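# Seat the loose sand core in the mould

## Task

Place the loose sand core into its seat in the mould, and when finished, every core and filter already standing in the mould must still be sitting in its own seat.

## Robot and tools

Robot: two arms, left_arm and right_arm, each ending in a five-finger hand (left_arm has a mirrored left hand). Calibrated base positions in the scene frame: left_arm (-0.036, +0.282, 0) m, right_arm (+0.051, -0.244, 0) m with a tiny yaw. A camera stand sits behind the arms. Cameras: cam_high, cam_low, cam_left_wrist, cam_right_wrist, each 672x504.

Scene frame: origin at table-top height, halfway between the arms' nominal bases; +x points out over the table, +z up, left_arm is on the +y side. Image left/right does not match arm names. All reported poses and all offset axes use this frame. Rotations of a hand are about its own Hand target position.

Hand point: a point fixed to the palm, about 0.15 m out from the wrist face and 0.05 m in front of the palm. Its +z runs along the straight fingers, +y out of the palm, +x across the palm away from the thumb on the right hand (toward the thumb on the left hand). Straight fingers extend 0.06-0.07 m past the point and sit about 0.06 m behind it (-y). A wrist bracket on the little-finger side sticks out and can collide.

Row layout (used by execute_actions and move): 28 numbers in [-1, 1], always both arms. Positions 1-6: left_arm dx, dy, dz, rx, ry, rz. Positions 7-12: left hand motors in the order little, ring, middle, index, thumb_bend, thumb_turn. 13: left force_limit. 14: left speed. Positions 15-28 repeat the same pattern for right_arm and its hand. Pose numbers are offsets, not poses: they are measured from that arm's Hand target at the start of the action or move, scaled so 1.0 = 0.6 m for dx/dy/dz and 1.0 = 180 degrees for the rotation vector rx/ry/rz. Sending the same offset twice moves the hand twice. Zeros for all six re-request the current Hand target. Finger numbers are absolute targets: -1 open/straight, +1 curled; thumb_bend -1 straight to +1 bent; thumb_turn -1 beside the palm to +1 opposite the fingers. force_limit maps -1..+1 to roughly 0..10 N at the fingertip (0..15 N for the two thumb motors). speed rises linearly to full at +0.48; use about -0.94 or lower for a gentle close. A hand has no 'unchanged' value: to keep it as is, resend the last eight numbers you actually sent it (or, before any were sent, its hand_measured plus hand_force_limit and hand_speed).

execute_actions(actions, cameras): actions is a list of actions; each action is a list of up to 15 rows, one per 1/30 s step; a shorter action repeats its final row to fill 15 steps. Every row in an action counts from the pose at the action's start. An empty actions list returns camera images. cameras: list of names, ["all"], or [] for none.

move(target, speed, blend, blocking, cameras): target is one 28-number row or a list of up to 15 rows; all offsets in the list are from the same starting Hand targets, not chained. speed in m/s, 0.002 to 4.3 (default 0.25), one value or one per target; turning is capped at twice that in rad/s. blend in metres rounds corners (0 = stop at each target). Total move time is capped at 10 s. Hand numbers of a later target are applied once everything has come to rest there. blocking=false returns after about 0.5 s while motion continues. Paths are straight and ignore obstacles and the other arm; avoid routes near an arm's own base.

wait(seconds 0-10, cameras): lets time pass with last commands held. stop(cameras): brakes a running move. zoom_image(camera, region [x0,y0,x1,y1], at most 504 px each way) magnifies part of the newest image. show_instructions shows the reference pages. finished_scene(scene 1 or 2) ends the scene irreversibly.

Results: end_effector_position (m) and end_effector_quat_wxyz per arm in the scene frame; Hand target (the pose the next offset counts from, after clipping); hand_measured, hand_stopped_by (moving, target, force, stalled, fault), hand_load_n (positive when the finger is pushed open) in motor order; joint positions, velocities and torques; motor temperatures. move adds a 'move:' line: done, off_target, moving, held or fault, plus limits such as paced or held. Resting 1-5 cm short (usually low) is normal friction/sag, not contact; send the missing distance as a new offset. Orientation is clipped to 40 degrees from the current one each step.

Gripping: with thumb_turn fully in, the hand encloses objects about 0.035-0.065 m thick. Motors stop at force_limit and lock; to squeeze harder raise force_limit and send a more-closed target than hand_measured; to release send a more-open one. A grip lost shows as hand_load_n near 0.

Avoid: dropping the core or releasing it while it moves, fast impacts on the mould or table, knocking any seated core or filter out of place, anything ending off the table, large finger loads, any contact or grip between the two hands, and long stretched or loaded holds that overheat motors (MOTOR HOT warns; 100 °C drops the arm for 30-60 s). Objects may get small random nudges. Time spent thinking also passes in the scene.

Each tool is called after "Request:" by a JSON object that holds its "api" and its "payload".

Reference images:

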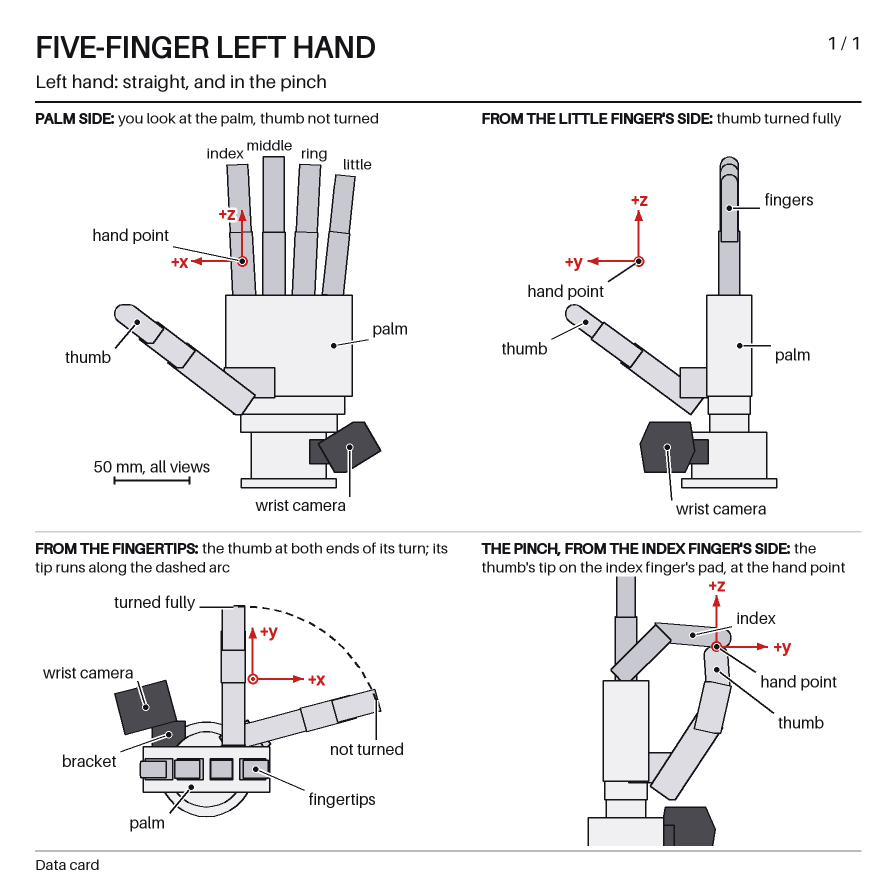

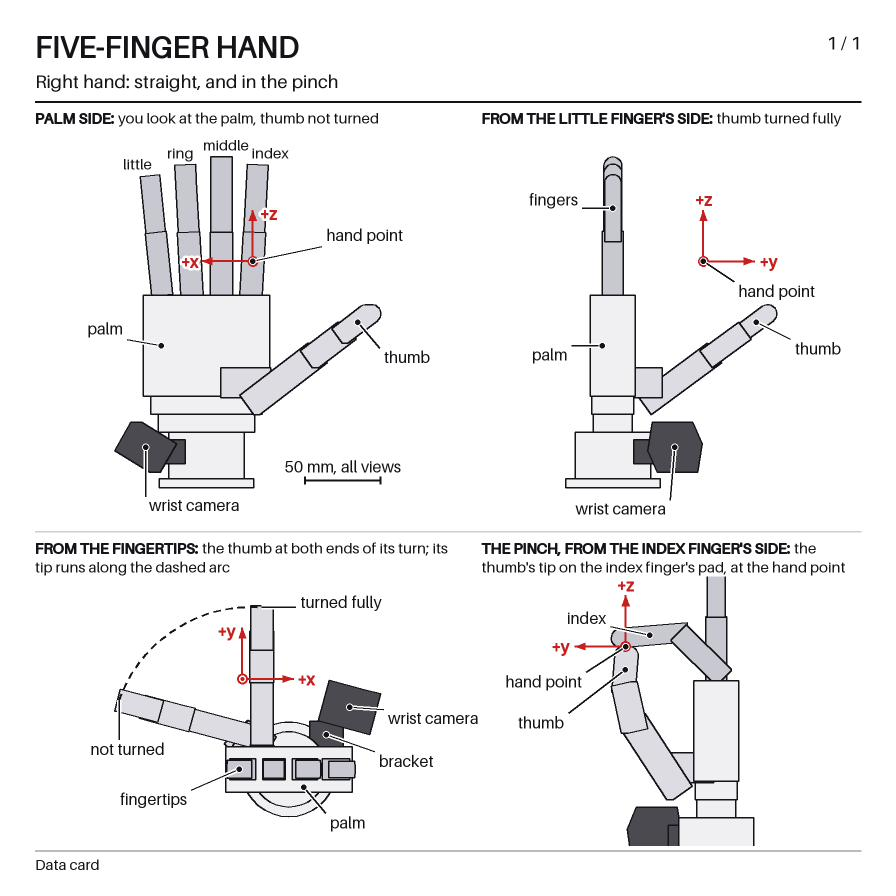

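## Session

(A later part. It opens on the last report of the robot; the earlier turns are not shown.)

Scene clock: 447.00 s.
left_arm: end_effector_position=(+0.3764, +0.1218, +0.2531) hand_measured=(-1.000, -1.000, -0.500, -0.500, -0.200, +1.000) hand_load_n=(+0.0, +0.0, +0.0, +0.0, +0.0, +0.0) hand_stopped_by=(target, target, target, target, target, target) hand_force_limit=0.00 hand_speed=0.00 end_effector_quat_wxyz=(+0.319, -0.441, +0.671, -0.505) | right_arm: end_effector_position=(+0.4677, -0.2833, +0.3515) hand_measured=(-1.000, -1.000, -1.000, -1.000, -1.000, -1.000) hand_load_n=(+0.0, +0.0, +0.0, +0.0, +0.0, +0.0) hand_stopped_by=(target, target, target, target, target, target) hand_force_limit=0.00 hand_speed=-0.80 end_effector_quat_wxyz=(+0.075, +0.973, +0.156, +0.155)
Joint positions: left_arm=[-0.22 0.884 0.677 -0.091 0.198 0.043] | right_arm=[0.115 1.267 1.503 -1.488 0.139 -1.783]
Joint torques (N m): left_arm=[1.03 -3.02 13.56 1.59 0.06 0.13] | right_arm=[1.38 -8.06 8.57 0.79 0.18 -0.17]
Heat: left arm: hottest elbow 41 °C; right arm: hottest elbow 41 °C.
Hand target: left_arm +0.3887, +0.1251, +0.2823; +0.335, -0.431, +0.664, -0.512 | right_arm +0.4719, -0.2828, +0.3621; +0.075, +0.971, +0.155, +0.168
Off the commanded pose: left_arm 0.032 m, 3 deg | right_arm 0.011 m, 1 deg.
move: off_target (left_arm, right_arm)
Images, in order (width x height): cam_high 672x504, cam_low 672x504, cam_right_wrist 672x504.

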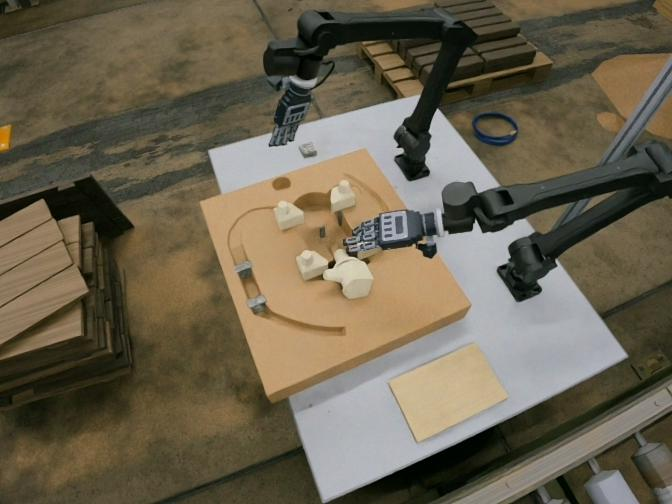

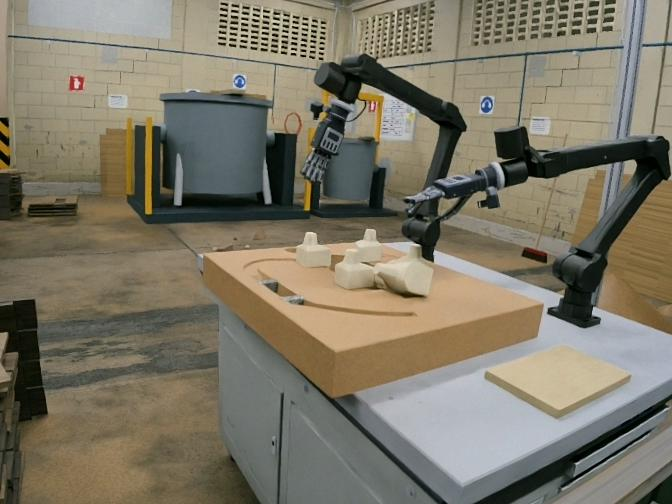

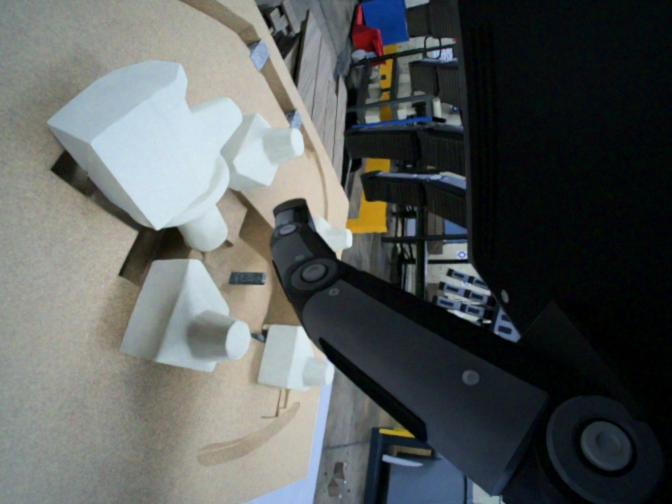

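Request:
{"api": "move", "payload": {"target": [[0.05,0.08,0.02,0,0,-0.12,-1,-1,-0.5,-1,-0.2,1,0.0,0,0,0,0,0,0,0,-1,-1,-1,-1,-1,-1,0,-0.8],[0.137,0.008,-0.02,0,0,-0.2556,-1,-1,-0.5,-1,-0.2,1,0.0,0,0,0,0,0,0,0,-1,-1,-1,-1,-1,-1,0,-0.8]], "speed": 0.2, "blend": [0.02,0], "cameras": ["cam_high","cam_low","cam_right_wrist"]}}

Request:
{"api": "zoom_image", "payload": {"camera": "cam_high", "region": [280, 190, 440, 310]}}

Request:
{"api": "zoom_image", "payload": {"camera": "cam_low", "region": [330, 180, 470, 310]}}

Scene clock: 499.23 s.
left_arm: end_effector_position=(+0.4576, +0.1350, +0.2555) hand_measured=(-1.000, -1.000, -0.500, -1.000, -0.200, +1.000) hand_load_n=(+0.0, +0.0, +0.0, +0.0, +0.0, +0.0) hand_stopped_by=(target, target, target, target, target, target) hand_force_limit=0.00 hand_speed=0.00 end_effector_quat_wxyz=(+0.100, -0.156, +0.778, -0.601) | right_arm: end_effector_position=(+0.4677, -0.2833, +0.3515) hand_measured=(-1.000, -1.000, -1.000, -1.000, -1.000, -1.000) hand_load_n=(+0.0, +0.0, +0.0, +0.0, +0.0, +0.0) hand_stopped_by=(target, target, target, target, target, target) hand_force_limit=0.00 hand_speed=-0.80 end_effector_quat_wxyz=(+0.075, +0.973, +0.156, +0.155)
Joint positions: left_arm=[0.056 1.444 1.171 -0.455 1.172 0.654] | right_arm=[0.115 1.267 1.503 -1.488 0.139 -1.783]
Joint torques (N m): left_arm=[-1.32 -8.7 12.51 1.06 0.58 0.06] | right_arm=[1.38 -8.06 8.55 0.79 0.18 -0.16]
Heat: left arm: hottest elbow 41 °C; right arm: hottest elbow 41 °C.
Hand target: left_arm +0.4709, +0.1299, +0.2703; +0.109, -0.137, +0.779, -0.602 | right_arm +0.4719, -0.2828, +0.3621; +0.075, +0.971, +0.155, +0.168
Off the commanded pose: left_arm 0.021 m, 2 deg | right_arm 0.011 m, 1 deg.
move: off_target (left_arm, right_arm)
Images, in order (width x height): cam_high 672x504, cam_low 672x504, cam_right_wrist 672x504.

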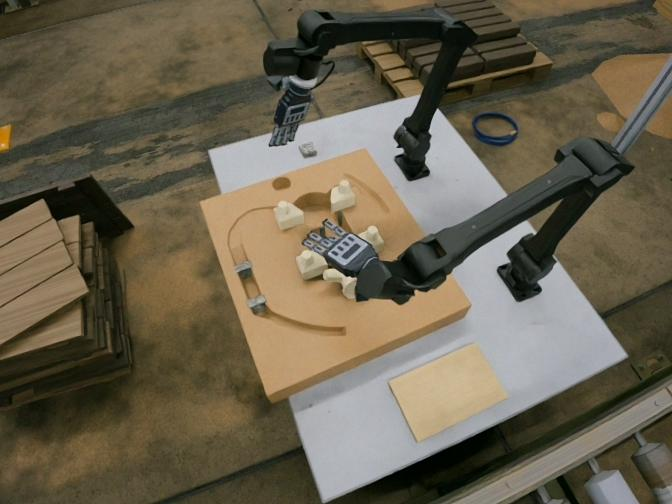

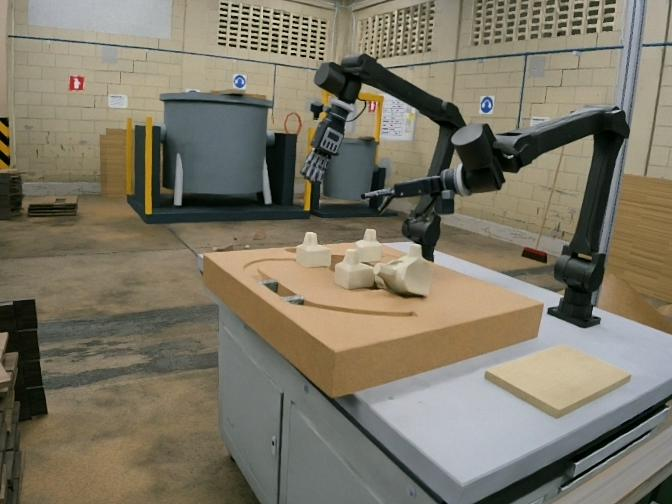

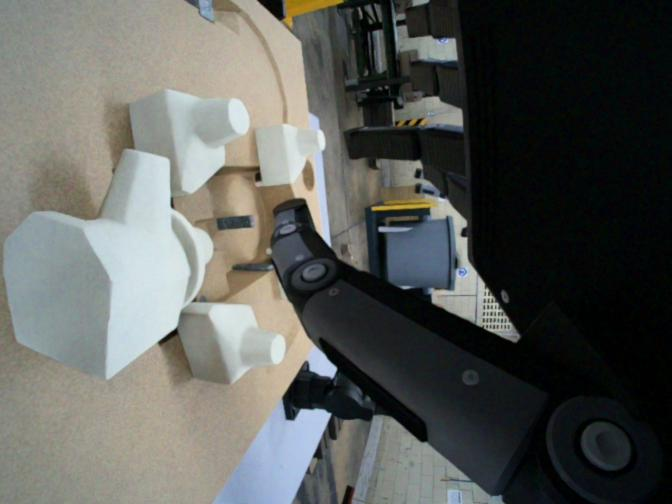

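Scaled by 3.150.

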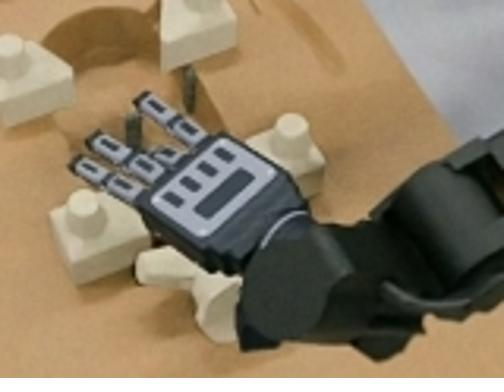

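Scaled by 3.600.

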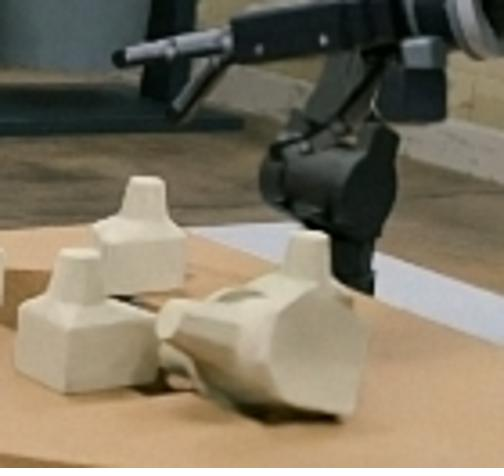

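Request:
{"api": "move", "payload": {"target": [[-0.0265,0.0152,0.0,0.0985,0.1084,0.2939,-1,-1,-0.5,-0.5,-1,1,0.0,0,0,0,0,0,0,0,-1,-1,-1,-1,-1,-1,0,-0.8],[-0.0265,0.0152,-0.0838,0.0985,0.1084,0.2939,-1,-1,-0.5,-0.5,-1,1,0.0,0,0,0,0,0,0,0,-1,-1,-1,-1,-1,-1,0,-0.8]], "speed": 0.2, "blend": [0.02,0], "cameras": ["cam_high","cam_low","cam_right_wrist"]}}

Request:
{"api": "zoom_image", "payload": {"camera": "cam_high", "region": [280, 190, 440, 310]}}

Request:
{"api": "zoom_image", "payload": {"camera": "cam_low", "region": [330, 180, 470, 310]}}

Scene clock: 550.63 s.
left_arm: end_effector_position=(+0.4525, +0.1460, +0.2245) hand_measured=(-1.000, -1.000, -0.500, -0.500, -1.000, +1.000) hand_load_n=(+0.0, +0.0, +0.0, +0.0, +0.0, +0.0) hand_stopped_by=(target, target, target, target, target, target) hand_force_limit=0.00 hand_speed=0.00 end_effector_quat_wxyz=(+0.256, -0.544, +0.726, -0.334) | right_arm: end_effector_position=(+0.4677, -0.2833, +0.3515) hand_measured=(-1.000, -1.000, -1.000, -1.000, -1.000, -1.000) hand_load_n=(+0.0, +0.0, +0.0, +0.0, +0.0, +0.0) hand_stopped_by=(target, target, target, target, target, target) hand_force_limit=0.00 hand_speed=-0.80 end_effector_quat_wxyz=(+0.075, +0.973, +0.156, +0.155)
Joint positions: left_arm=[-0.195 1.251 1.074 -0.528 0.06 0.062] | right_arm=[0.115 1.267 1.503 -1.488 0.139 -1.783]
Joint torques (N m): left_arm=[-0.97 -6.89 8.73 2.74 -0.11 -0.26] | right_arm=[1.38 -8.12 8.57 0.79 0.18 -0.17]
Heat: left arm: hottest elbow 41 °C; right arm: hottest elbow 42 °C.
Hand target: left_arm +0.4550, +0.1391, +0.2200; +0.254, -0.545, +0.724, -0.338 | right_arm +0.4719, -0.2828, +0.3621; +0.075, +0.971, +0.155, +0.168
Off the commanded pose: left_arm 0.009 m, 1 deg | right_arm 0.011 m, 1 deg.
move: off_target (right_arm)
Images, in order (width x height): cam_high 672x504, cam_low 672x504, cam_right_wrist 672x504.

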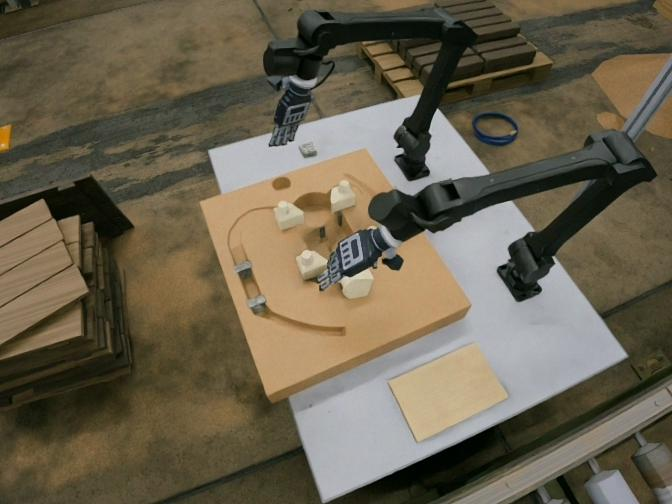

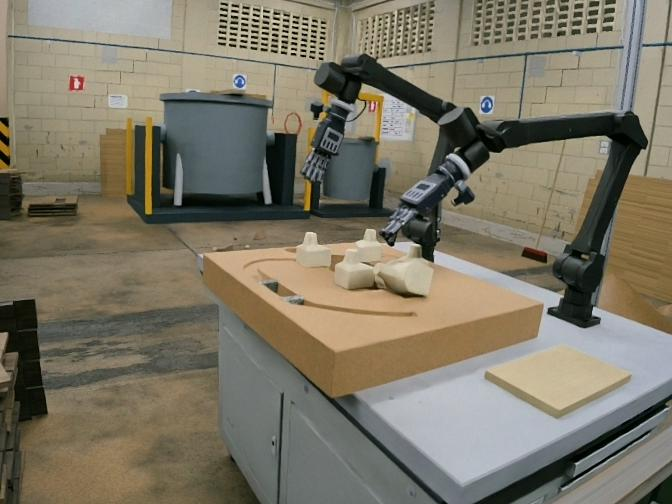

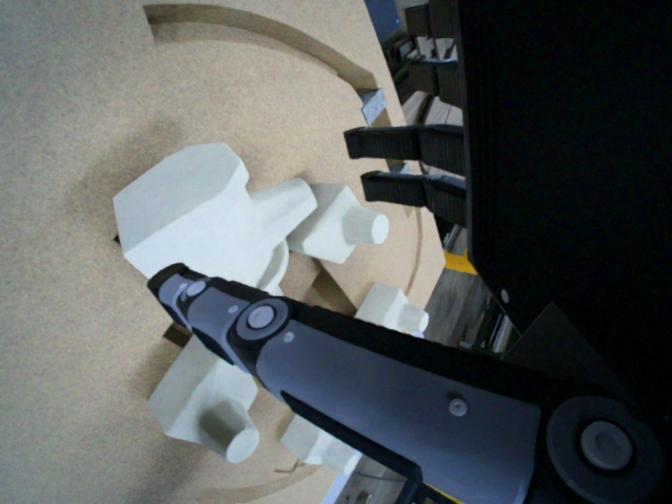

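Scaled by 3.150.

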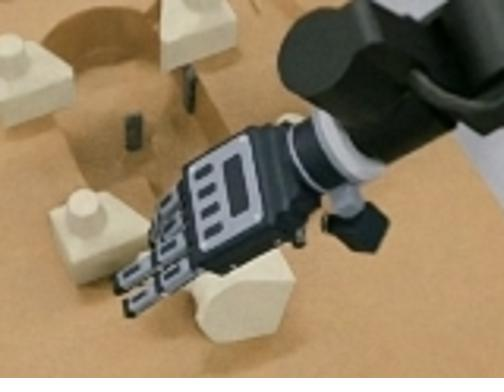

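Scaled by 3.600.

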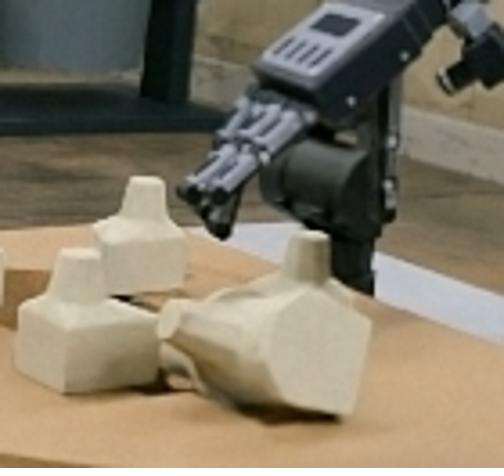

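Request:
{"api": "move", "payload": {"target": [[0,0,0.1,0,0,0,-1,-1,-0.5,-0.5,-1,1,0.0,0,0,0,0,0,0,0,-1,-1,-1,-1,-1,-1,0,-0.8],[-0.085,-0.002,0.083,0.2373,0.1783,-0.3827,1,-1,1,-1,-1,1,0.0,0,0,0,0,0,0,0,-1,-1,-1,-1,-1,-1,0,-0.8]], "speed": 0.3, "blend": [0.02,0], "cameras": ["cam_high","cam_low","cam_right_wrist"]}}

Request:
{"api": "zoom_image", "payload": {"camera": "cam_right_wrist", "region": [150, 0, 480, 330]}}

Scene clock: 573.67 s.
left_arm: end_effector_position=(+0.3936, +0.1449, +0.2600) hand_measured=(+1.000, -1.000, +1.000, -1.000, -1.000, +1.000) hand_load_n=(+0.5, +0.0, +0.0, +0.0, +0.0, +0.0) hand_stopped_by=(target, target, target, target, target, target) hand_force_limit=0.00 hand_speed=0.00 end_effector_quat_wxyz=(-0.010, -0.011, +1.000, +0.003) | right_arm: end_effector_position=(+0.4677, -0.2833, +0.3515) hand_measured=(-1.000, -1.000, -1.000, -1.000, -1.000, -1.000) hand_load_n=(+0.5, +0.0, +0.0, +0.0, +0.0, +0.0) hand_stopped_by=(target, target, target, target, target, target) hand_force_limit=0.00 hand_speed=-0.80 end_effector_quat_wxyz=(+0.075, +0.973, +0.156, +0.155)
Joint positions: left_arm=[-0.401 1.669 1.738 -1.66 0.001 1.148] | right_arm=[0.115 1.267 1.503 -1.488 0.139 -1.783]
Joint torques (N m): left_arm=[-0.32 -10.87 11.66 -0.32 -0.14 0.06] | right_arm=[1.38 -8.12 8.57 0.79 0.18 -0.17]
Heat: left arm: hottest elbow 40 °C; right arm: hottest elbow 42 °C.
Hand target: left_arm +0.4040, +0.1377, +0.2697; +0.000, -0.001, +1.000, +0.000 | right_arm +0.4719, -0.2828, +0.3621; +0.075, +0.971, +0.155, +0.168
Off the commanded pose: left_arm 0.016 m, 2 deg | right_arm 0.011 m, 1 deg.
move: off_target (left_arm, right_arm); target 2's new numbers were sent with left_arm's hand 0.016 m and 2 deg from that target
Images, in order (width x height): cam_high 672x504, cam_low 672x504, cam_right_wrist 672x504.

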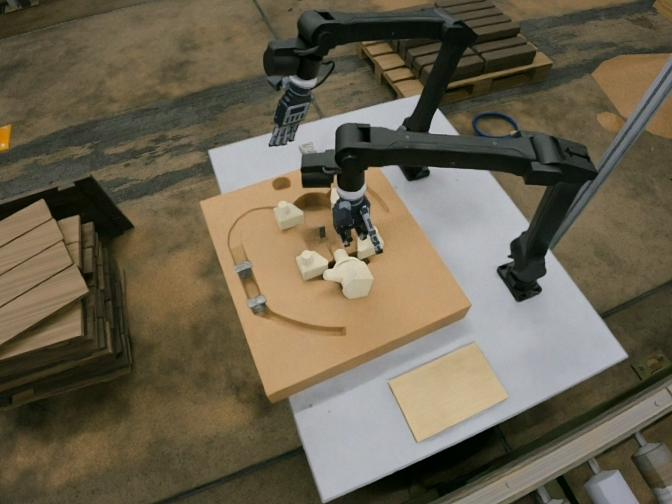

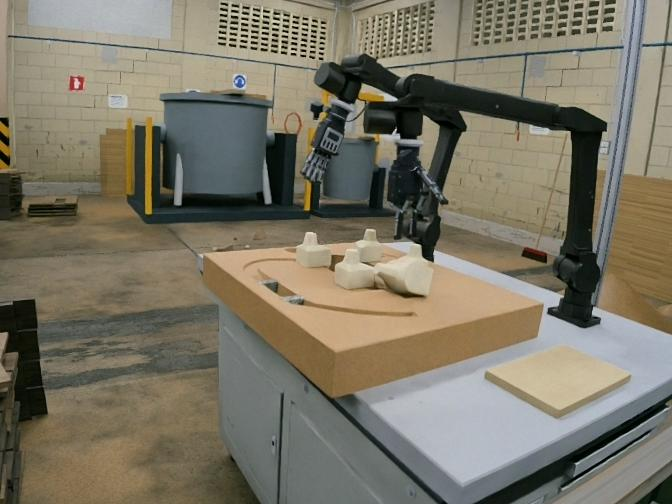

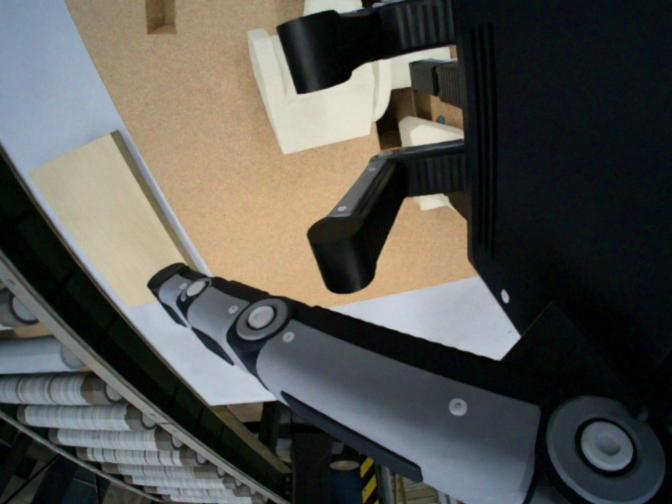

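Scaled by 1.527 from the camera's 672x504 image, which has a finer 960x720 frame.

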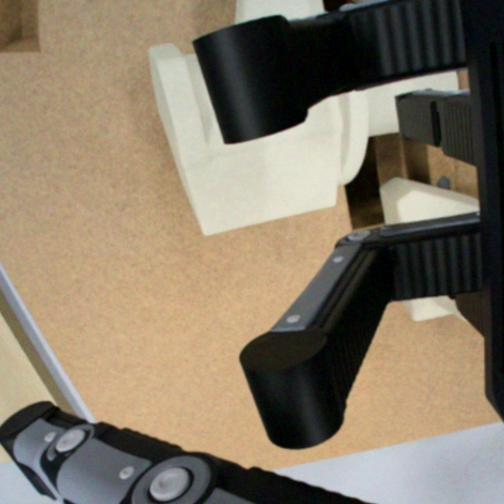

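Request:
{"api": "move", "payload": {"target": [[0.037,-0.04,0.0,0,0,0,1,-1,1,-1,-1,1,0.0,0,0,0,0,0,0,0,-1,-1,-1,-1,-1,-1,0,-0.8],[0.037,-0.04,-0.07,0,0,0,1,-1,1,-1,-1,1,0.0,0,0,0,0,0,0,0,-1,-1,-1,-1,-1,-1,0,-0.8]], "speed": 0.15, "cameras": ["cam_high","cam_low","cam_right_wrist"]}}

Request:
{"api": "zoom_image", "payload": {"camera": "cam_low", "region": [330, 180, 470, 310]}}

Request:
{"api": "zoom_image", "payload": {"camera": "cam_high", "region": [280, 190, 440, 310]}}

Scene clock: 583.50 s.
left_arm: end_effector_position=(+0.4250, +0.1198, +0.2372) hand_measured=(+1.000, -1.000, +1.000, -1.000, -1.000, +1.000) hand_load_n=(+0.0, +0.0, +0.0, +0.0, +0.0, +0.0) hand_stopped_by=(target, target, target, target, target, target) hand_force_limit=0.00 hand_speed=0.00 end_effector_quat_wxyz=(+0.003, +0.000, +1.000, -0.002) | right_arm: end_effector_position=(+0.4677, -0.2833, +0.3515) hand_measured=(-1.000, -1.000, -1.000, -1.000, -1.000, -1.000) hand_load_n=(+0.0, +0.0, +0.0, +0.0, +0.0, +0.0) hand_stopped_by=(target, target, target, target, target, target) hand_force_limit=0.00 hand_speed=-0.80 end_effector_quat_wxyz=(+0.075, +0.973, +0.156, +0.155)
Joint positions: left_arm=[-0.424 1.751 1.79 -1.603 0.001 1.148] | right_arm=[0.115 1.267 1.503 -1.488 0.139 -1.783]
Joint torques (N m): left_arm=[0.03 -12.69 7.47 1.03 -0.18 -0.21] | right_arm=[1.38 -8.12 8.57 0.77 0.18 -0.17]
Heat: left arm: hottest elbow 40 °C; right arm: hottest elbow 42 °C.
Hand target: left_arm +0.4261, +0.1138, +0.2279; +0.000, -0.001, +1.000, +0.000 | right_arm +0.4719, -0.2828, +0.3621; +0.075, +0.971, +0.155, +0.168
Off the commanded pose: left_arm 0.011 m, 0 deg | right_arm 0.011 m, 1 deg.
move: off_target (left_arm, right_arm)
Images, in order (width x height): cam_high 672x504, cam_low 672x504, cam_right_wrist 672x504.

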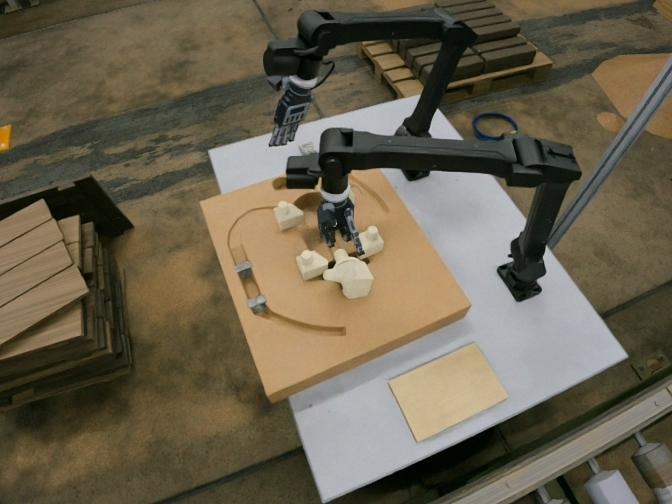

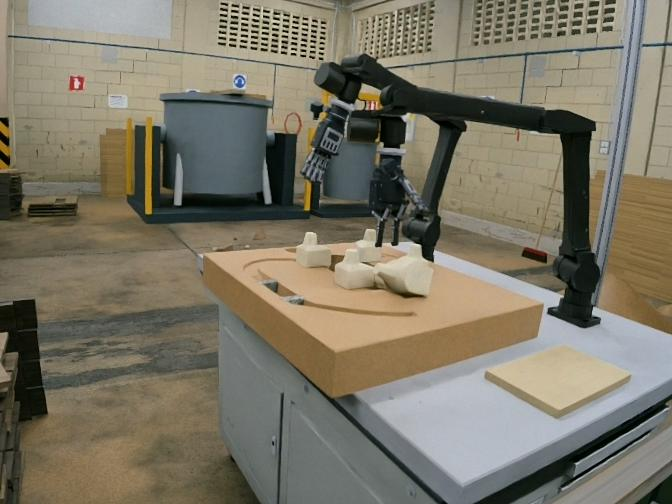

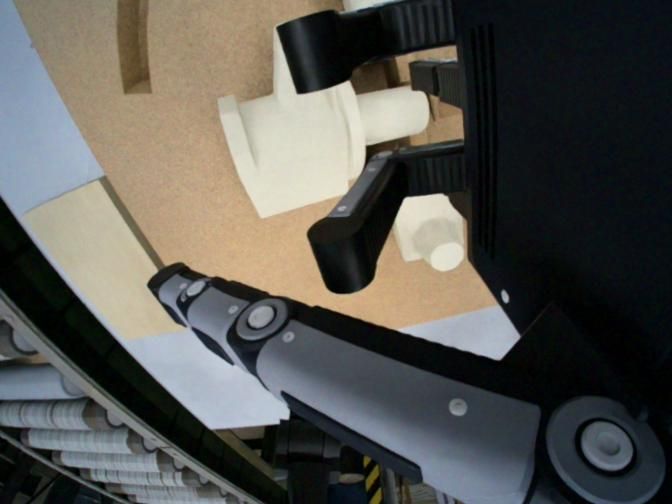

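Scaled by 3.600.

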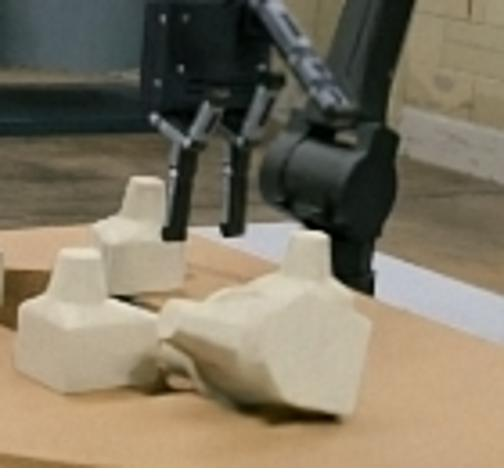

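Scaled by 3.150.

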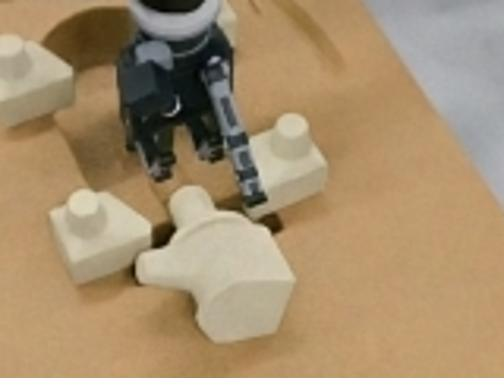

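Request:
{"api": "move", "payload": {"target": [[-0.01,0.0,-0.047,0,0,0,1,-1,1,-1,-1,1,0.0,0,0,0,0,0,0,0,-1,-1,-1,-1,-1,-1,0,-0.8]], "speed": 0.1, "cameras": ["cam_low","cam_right_wrist"]}}

Request:
{"api": "zoom_image", "payload": {"camera": "cam_low", "region": [330, 180, 470, 310]}}

Scene clock: 587.77 s.
left_arm: end_effector_position=(+0.4215, +0.1192, +0.2036) hand_measured=(+1.000, -1.000, +1.000, -1.000, -1.000, +1.000) hand_load_n=(+0.0, -0.5, +0.0, +0.0, +0.0, +0.0) hand_stopped_by=(target, target, target, target, target, target) hand_force_limit=0.00 hand_speed=0.00 end_effector_quat_wxyz=(-0.002, +0.001, +1.000, +0.000) | right_arm: end_effector_position=(+0.4677, -0.2833, +0.3515) hand_measured=(-1.000, -1.000, -1.000, -1.000, -1.000, -1.000) hand_load_n=(+0.0, +0.0, +0.0, +0.0, -0.5, +0.0) hand_stopped_by=(target, target, target, target, target, target) hand_force_limit=0.00 hand_speed=-0.80 end_effector_quat_wxyz=(+0.075, +0.973, +0.156, +0.155)
Joint positions: left_arm=[-0.428 1.751 1.7 -1.524 0.001 1.146] | right_arm=[0.115 1.267 1.503 -1.488 0.139 -1.783]
Joint torques (N m): left_arm=[-0.79 -13.45 7.34 0.83 -0.13 -0.23] | right_arm=[1.38 -8.06 8.57 0.77 0.18 -0.17]
Heat: left arm: hottest elbow 40 °C; right arm: hottest elbow 42 °C.
Hand target: left_arm +0.4202, +0.1138, +0.1997; +0.000, -0.001, +1.000, +0.000 | right_arm +0.4719, -0.2828, +0.3621; +0.075, +0.971, +0.155, +0.168
Off the commanded pose: left_arm 0.007 m, 0 deg | right_arm 0.011 m, 1 deg.
move: off_target (right_arm)
Images, in order (width x height): cam_low 672x504, cam_right_wrist 672x504.

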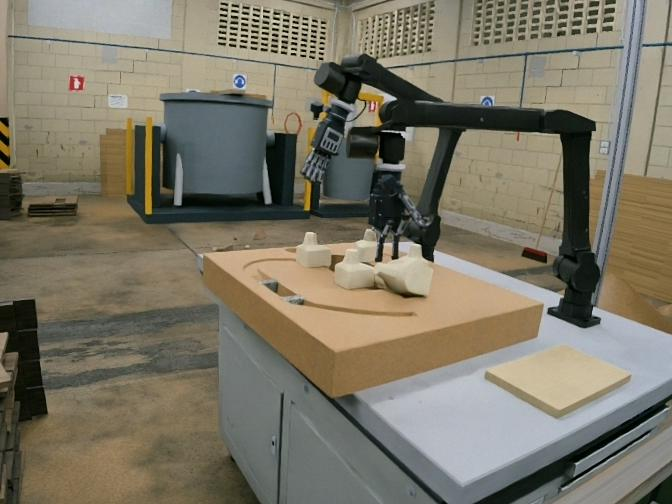

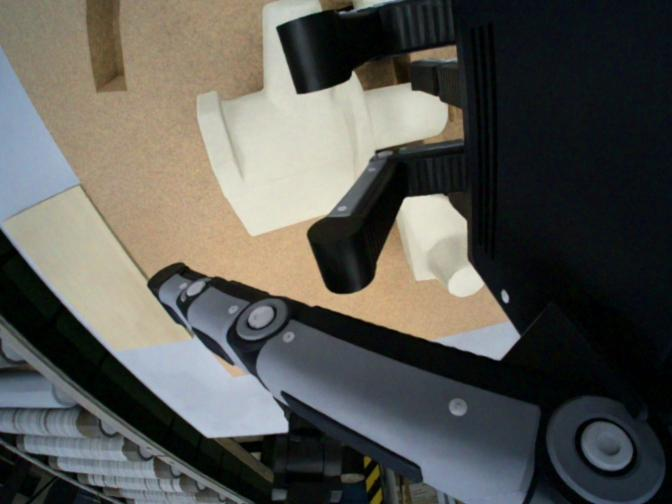

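Scaled by 3.600.

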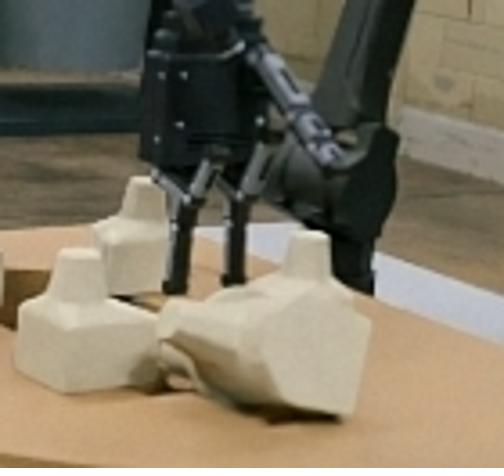

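Request:
{"api": "move", "payload": {"target": [[0.0,0.09,0.005,0,0,0,1,-1,1,-1,-1,1,0.0,0,0,0,0,0,0,0,-1,-1,-1,-1,-1,-1,0,-0.8]], "speed": 0.05, "cameras": ["cam_low","cam_right_wrist","cam_high"]}}

Request:
{"api": "zoom_image", "payload": {"camera": "cam_low", "region": [330, 180, 470, 310]}}

Request:
{"api": "zoom_image", "payload": {"camera": "cam_high", "region": [280, 190, 440, 310]}}

Scene clock: 591.67 s.
left_arm: end_effector_position=(+0.4208, +0.1517, +0.1996) hand_measured=(+1.000, -1.000, +1.000, -1.000, -1.000, +1.000) hand_load_n=(+0.0, +0.0, +0.0, +0.0, +0.0, -0.5) hand_stopped_by=(target, target, target, target, target, target) hand_force_limit=0.00 hand_speed=0.00 end_effector_quat_wxyz=(+0.000, +0.007, +1.000, -0.006) | right_arm: end_effector_position=(+0.4677, -0.2833, +0.3515) hand_measured=(-1.000, -1.000, -1.000, -1.000, -1.000, -1.000) hand_load_n=(+0.0, +0.0, +0.0, +0.0, +0.0, +0.0) hand_stopped_by=(target, target, target, target, target, target) hand_force_limit=0.00 hand_speed=-0.80 end_effector_quat_wxyz=(+0.075, +0.973, +0.156, +0.155)
Joint positions: left_arm=[-0.369 1.709 1.636 -1.494 0.011 1.216] | right_arm=[0.115 1.267 1.503 -1.488 0.139 -1.783]
Joint torques (N m): left_arm=[2.43 -14.39 7.28 -0.09 -0.56 0.01] | right_arm=[1.32 -8.12 8.57 0.79 0.18 -0.17]
Heat: left arm: hottest elbow 39 °C; right arm: hottest elbow 42 °C.
Hand target: left_arm +0.4201, +0.1678, +0.2025; +0.000, -0.001, +1.000, +0.000 | right_arm +0.4719, -0.2828, +0.3621; +0.075, +0.971, +0.155, +0.168
Off the commanded pose: left_arm 0.016 m, 1 deg | right_arm 0.011 m, 1 deg.
move: off_target (left_arm, right_arm)
Images, in order (width x height): cam_high 672x504, cam_low 672x504, cam_right_wrist 672x504.

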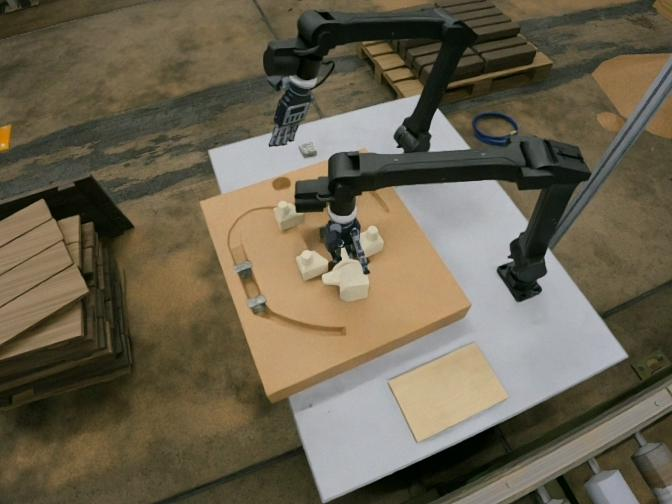

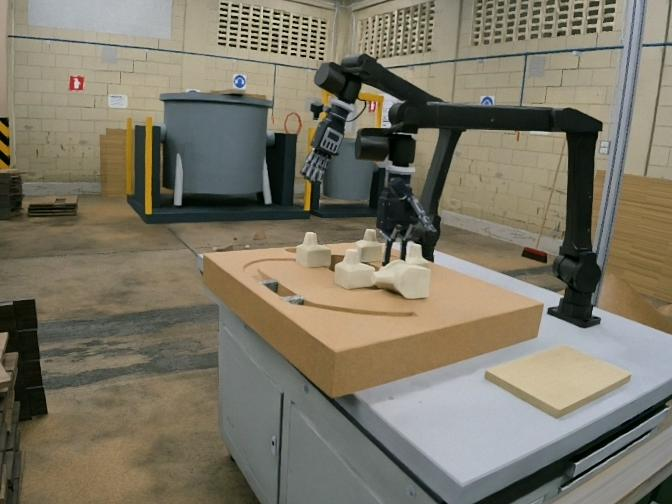

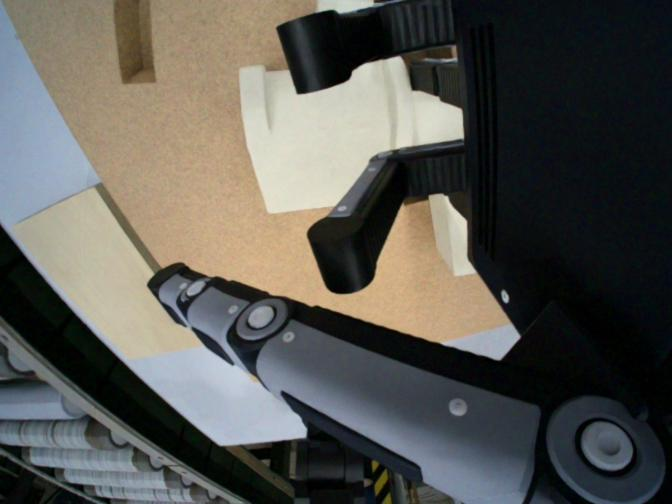

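Scaled by 3.600.

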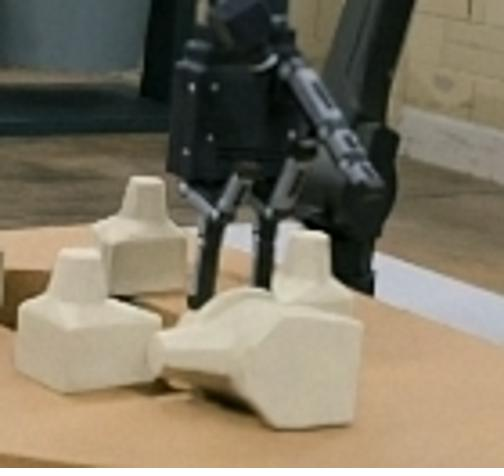

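Scaled by 3.150.

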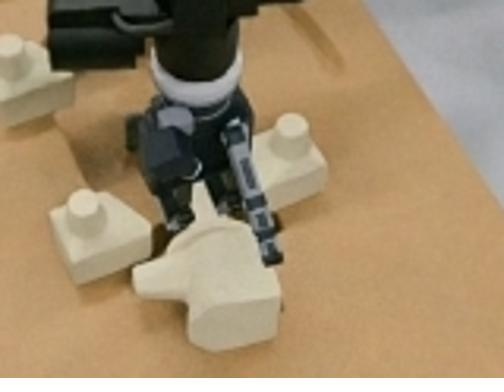

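Request:
{"api": "move", "payload": {"target": [[0,-0.05,0.0,0,0,0,1,-1,1,-1,-1,1,0.0,0,0,0,0,0,0,0,-1,-1,-1,-1,-1,-1,0,-0.8],[0,-0.05,0.1,0,0,0,1,-1,1,-1,-1,1,0.0,0,0,0,0,0,0,0,-1,-1,-1,-1,-1,-1,0,-0.8],[0.01,-0.235,0.08,0,0,0,1,1,-0.1,-0.1,-0.7,1,0.0,0,0,0,0,0,0,0,-1,-1,-1,-1,-1,-1,0,-0.8],[0.01,-0.235,-0.0,0,0,0,1,1,-0.1,-0.1,-0.7,1,0.0,0,0,0,0,0,0,0,-1,-1,-1,-1,-1,-1,0,-0.8]], "speed": 0.15, "cameras": ["cam_low","cam_right_wrist","cam_high"]}}

Request:
{"api": "zoom_image", "payload": {"camera": "cam_low", "region": [330, 180, 470, 310]}}

Request:
{"api": "zoom_image", "payload": {"camera": "cam_high", "region": [280, 190, 440, 310]}}

Scene clock: 619.17 s.
left_arm: end_effector_position=(+0.4252, +0.0307, +0.2129) hand_measured=(+1.000, +1.000, -0.100, -0.100, -0.700, +1.000) hand_load_n=(+0.0, +0.0, +0.0, +0.0, +0.0, +0.0) hand_stopped_by=(target, target, target, target, target, target) hand_force_limit=0.00 hand_speed=0.00 end_effector_quat_wxyz=(+0.003, +0.005, +1.000, -0.002) | right_arm: end_effector_position=(+0.4677, -0.2833, +0.3515) hand_measured=(-1.000, -1.000, -1.000, -1.000, -1.000, -1.000) hand_load_n=(+0.0, +0.0, +0.0, +0.0, -0.5, +0.0) hand_stopped_by=(target, target, target, target, target, target) hand_force_limit=0.00 hand_speed=-0.80 end_effector_quat_wxyz=(+0.075, +0.973, +0.156, +0.155)
Joint positions: left_arm=[-0.565 1.87 1.894 -1.588 0.001 1.016] | right_arm=[0.115 1.267 1.503 -1.488 0.139 -1.783]
Joint torques (N m): left_arm=[-0.32 -13.8 7.64 0.91 -0.1 -0.24] | right_arm=[1.38 -8.12 8.55 0.79 0.19 -0.17]
Motor temperatures (°C): left_arm=[22 30 37 23 23 23] | right_arm=[21 25 42 19 20 22]
Heat: left arm: hottest elbow 37 °C; right arm: hottest elbow 42 °C.
Hand target: left_arm +0.4262, +0.0269, +0.2026; +0.000, -0.001, +1.000, +0.000 | right_arm +0.4719, -0.2828, +0.3621; +0.075, +0.971, +0.155, +0.168
Off the commanded pose: left_arm 0.011 m, 1 deg | right_arm 0.011 m, 1 deg.
move: off_target (left_arm, right_arm); target 3's new numbers were sent with left_arm's hand 0.013 m and 1 deg from that target
Images, in order (width x height): cam_high 672x504, cam_low 672x504, cam_right_wrist 672x504.

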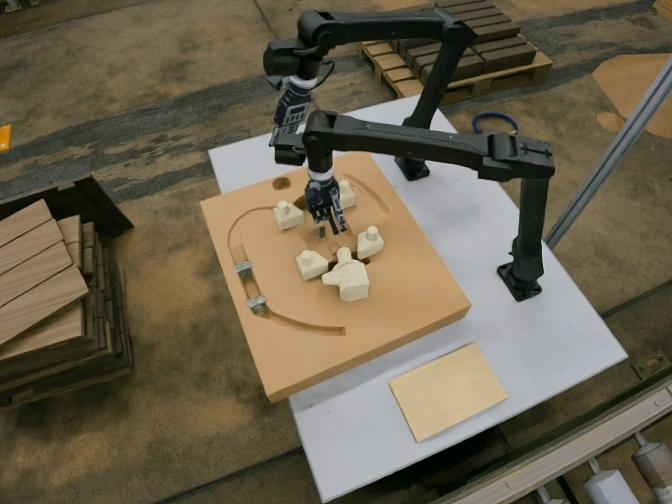

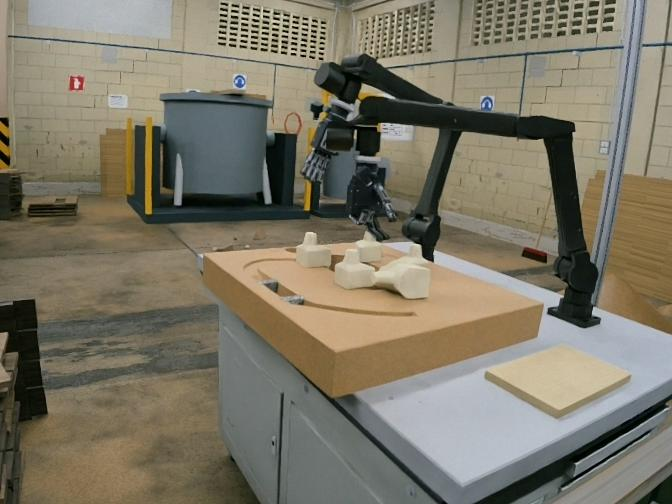

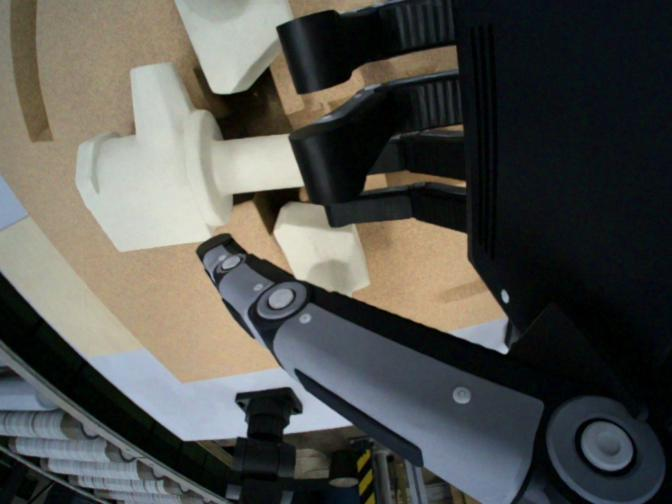

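Scaled by 3.600.

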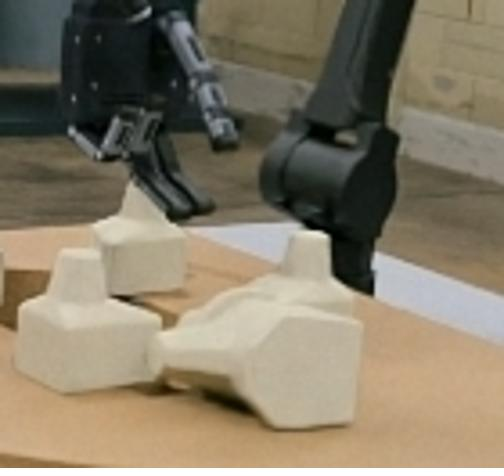

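Scaled by 3.150.

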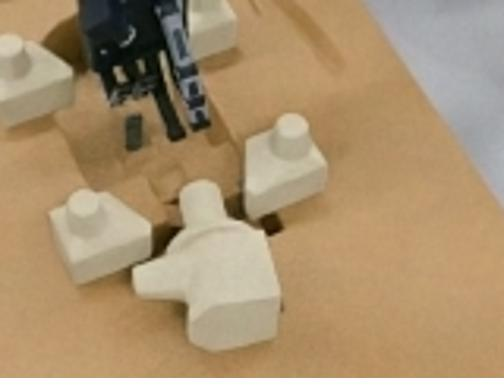

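Request:
{"api": "move", "payload": {"target": [0.012,0,0.0,0,0,0,1,-1,-0.1,-0.1,-0.7,1,0.0,0.3,0,0,0,0,0,0,-1,-1,-1,-1,-1,-1,0,-0.8], "speed": 0.15, "cameras": ["cam_right_wrist","cam_low"]}}

Request:
{"api": "zoom_image", "payload": {"camera": "cam_right_wrist", "region": [170, 60, 470, 300]}}

Scene clock: 625.40 s.
left_arm: end_effector_position=(+0.4261, +0.0302, +0.2062) hand_measured=(+1.000, -1.000, -0.100, -0.100, -0.700, +1.000) hand_load_n=(+0.0, +0.0, +0.0, +0.5, -0.5, +0.0) hand_stopped_by=(target, target, target, target, target, target) hand_force_limit=0.00 hand_speed=0.30 end_effector_quat_wxyz=(-0.003, +0.005, +1.000, +0.001) | right_arm: end_effector_position=(+0.4677, -0.2833, +0.3515) hand_measured=(-1.000, -1.000, -1.000, -1.000, -1.000, -1.000) hand_load_n=(+0.5, +0.0, +0.0, +0.0, +0.0, +0.0) hand_stopped_by=(target, target, target, target, target, target) hand_force_limit=0.00 hand_speed=-0.80 end_effector_quat_wxyz=(+0.075, +0.973, +0.156, +0.155)
Joint positions: left_arm=[-0.565 1.883 1.894 -1.588 0.001 1.016] | right_arm=[0.115 1.267 1.503 -1.488 0.139 -1.783]
Joint torques (N m): left_arm=[-0.26 -13.86 9.5 0.32 -0.16 -0.19] | right_arm=[1.38 -8.12 8.57 0.79 0.19 -0.17]
Heat: left arm: hottest elbow 36 °C; right arm: hottest elbow 42 °C.
Hand target: left_arm +0.4334, +0.0269, +0.2027; +0.000, -0.001, +1.000, +0.000 | right_arm +0.4719, -0.2828, +0.3621; +0.075, +0.971, +0.155, +0.168
Off the commanded pose: left_arm 0.009 m, 1 deg | right_arm 0.011 m, 1 deg.
move: off_target (right_arm)
Images, in order (width x height): cam_low 672x504, cam_right_wrist 672x504.

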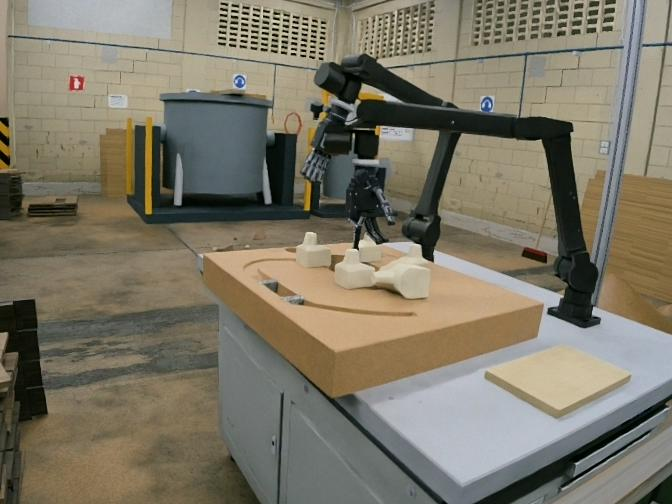

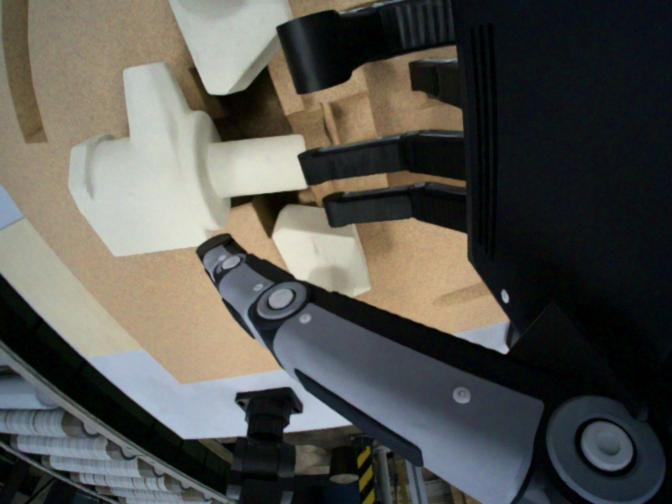

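Scaled by 1.680 from the camera's 672x504 image, which has a finer 960x720 frame.

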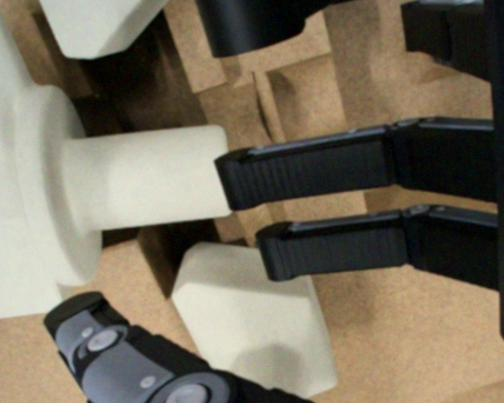

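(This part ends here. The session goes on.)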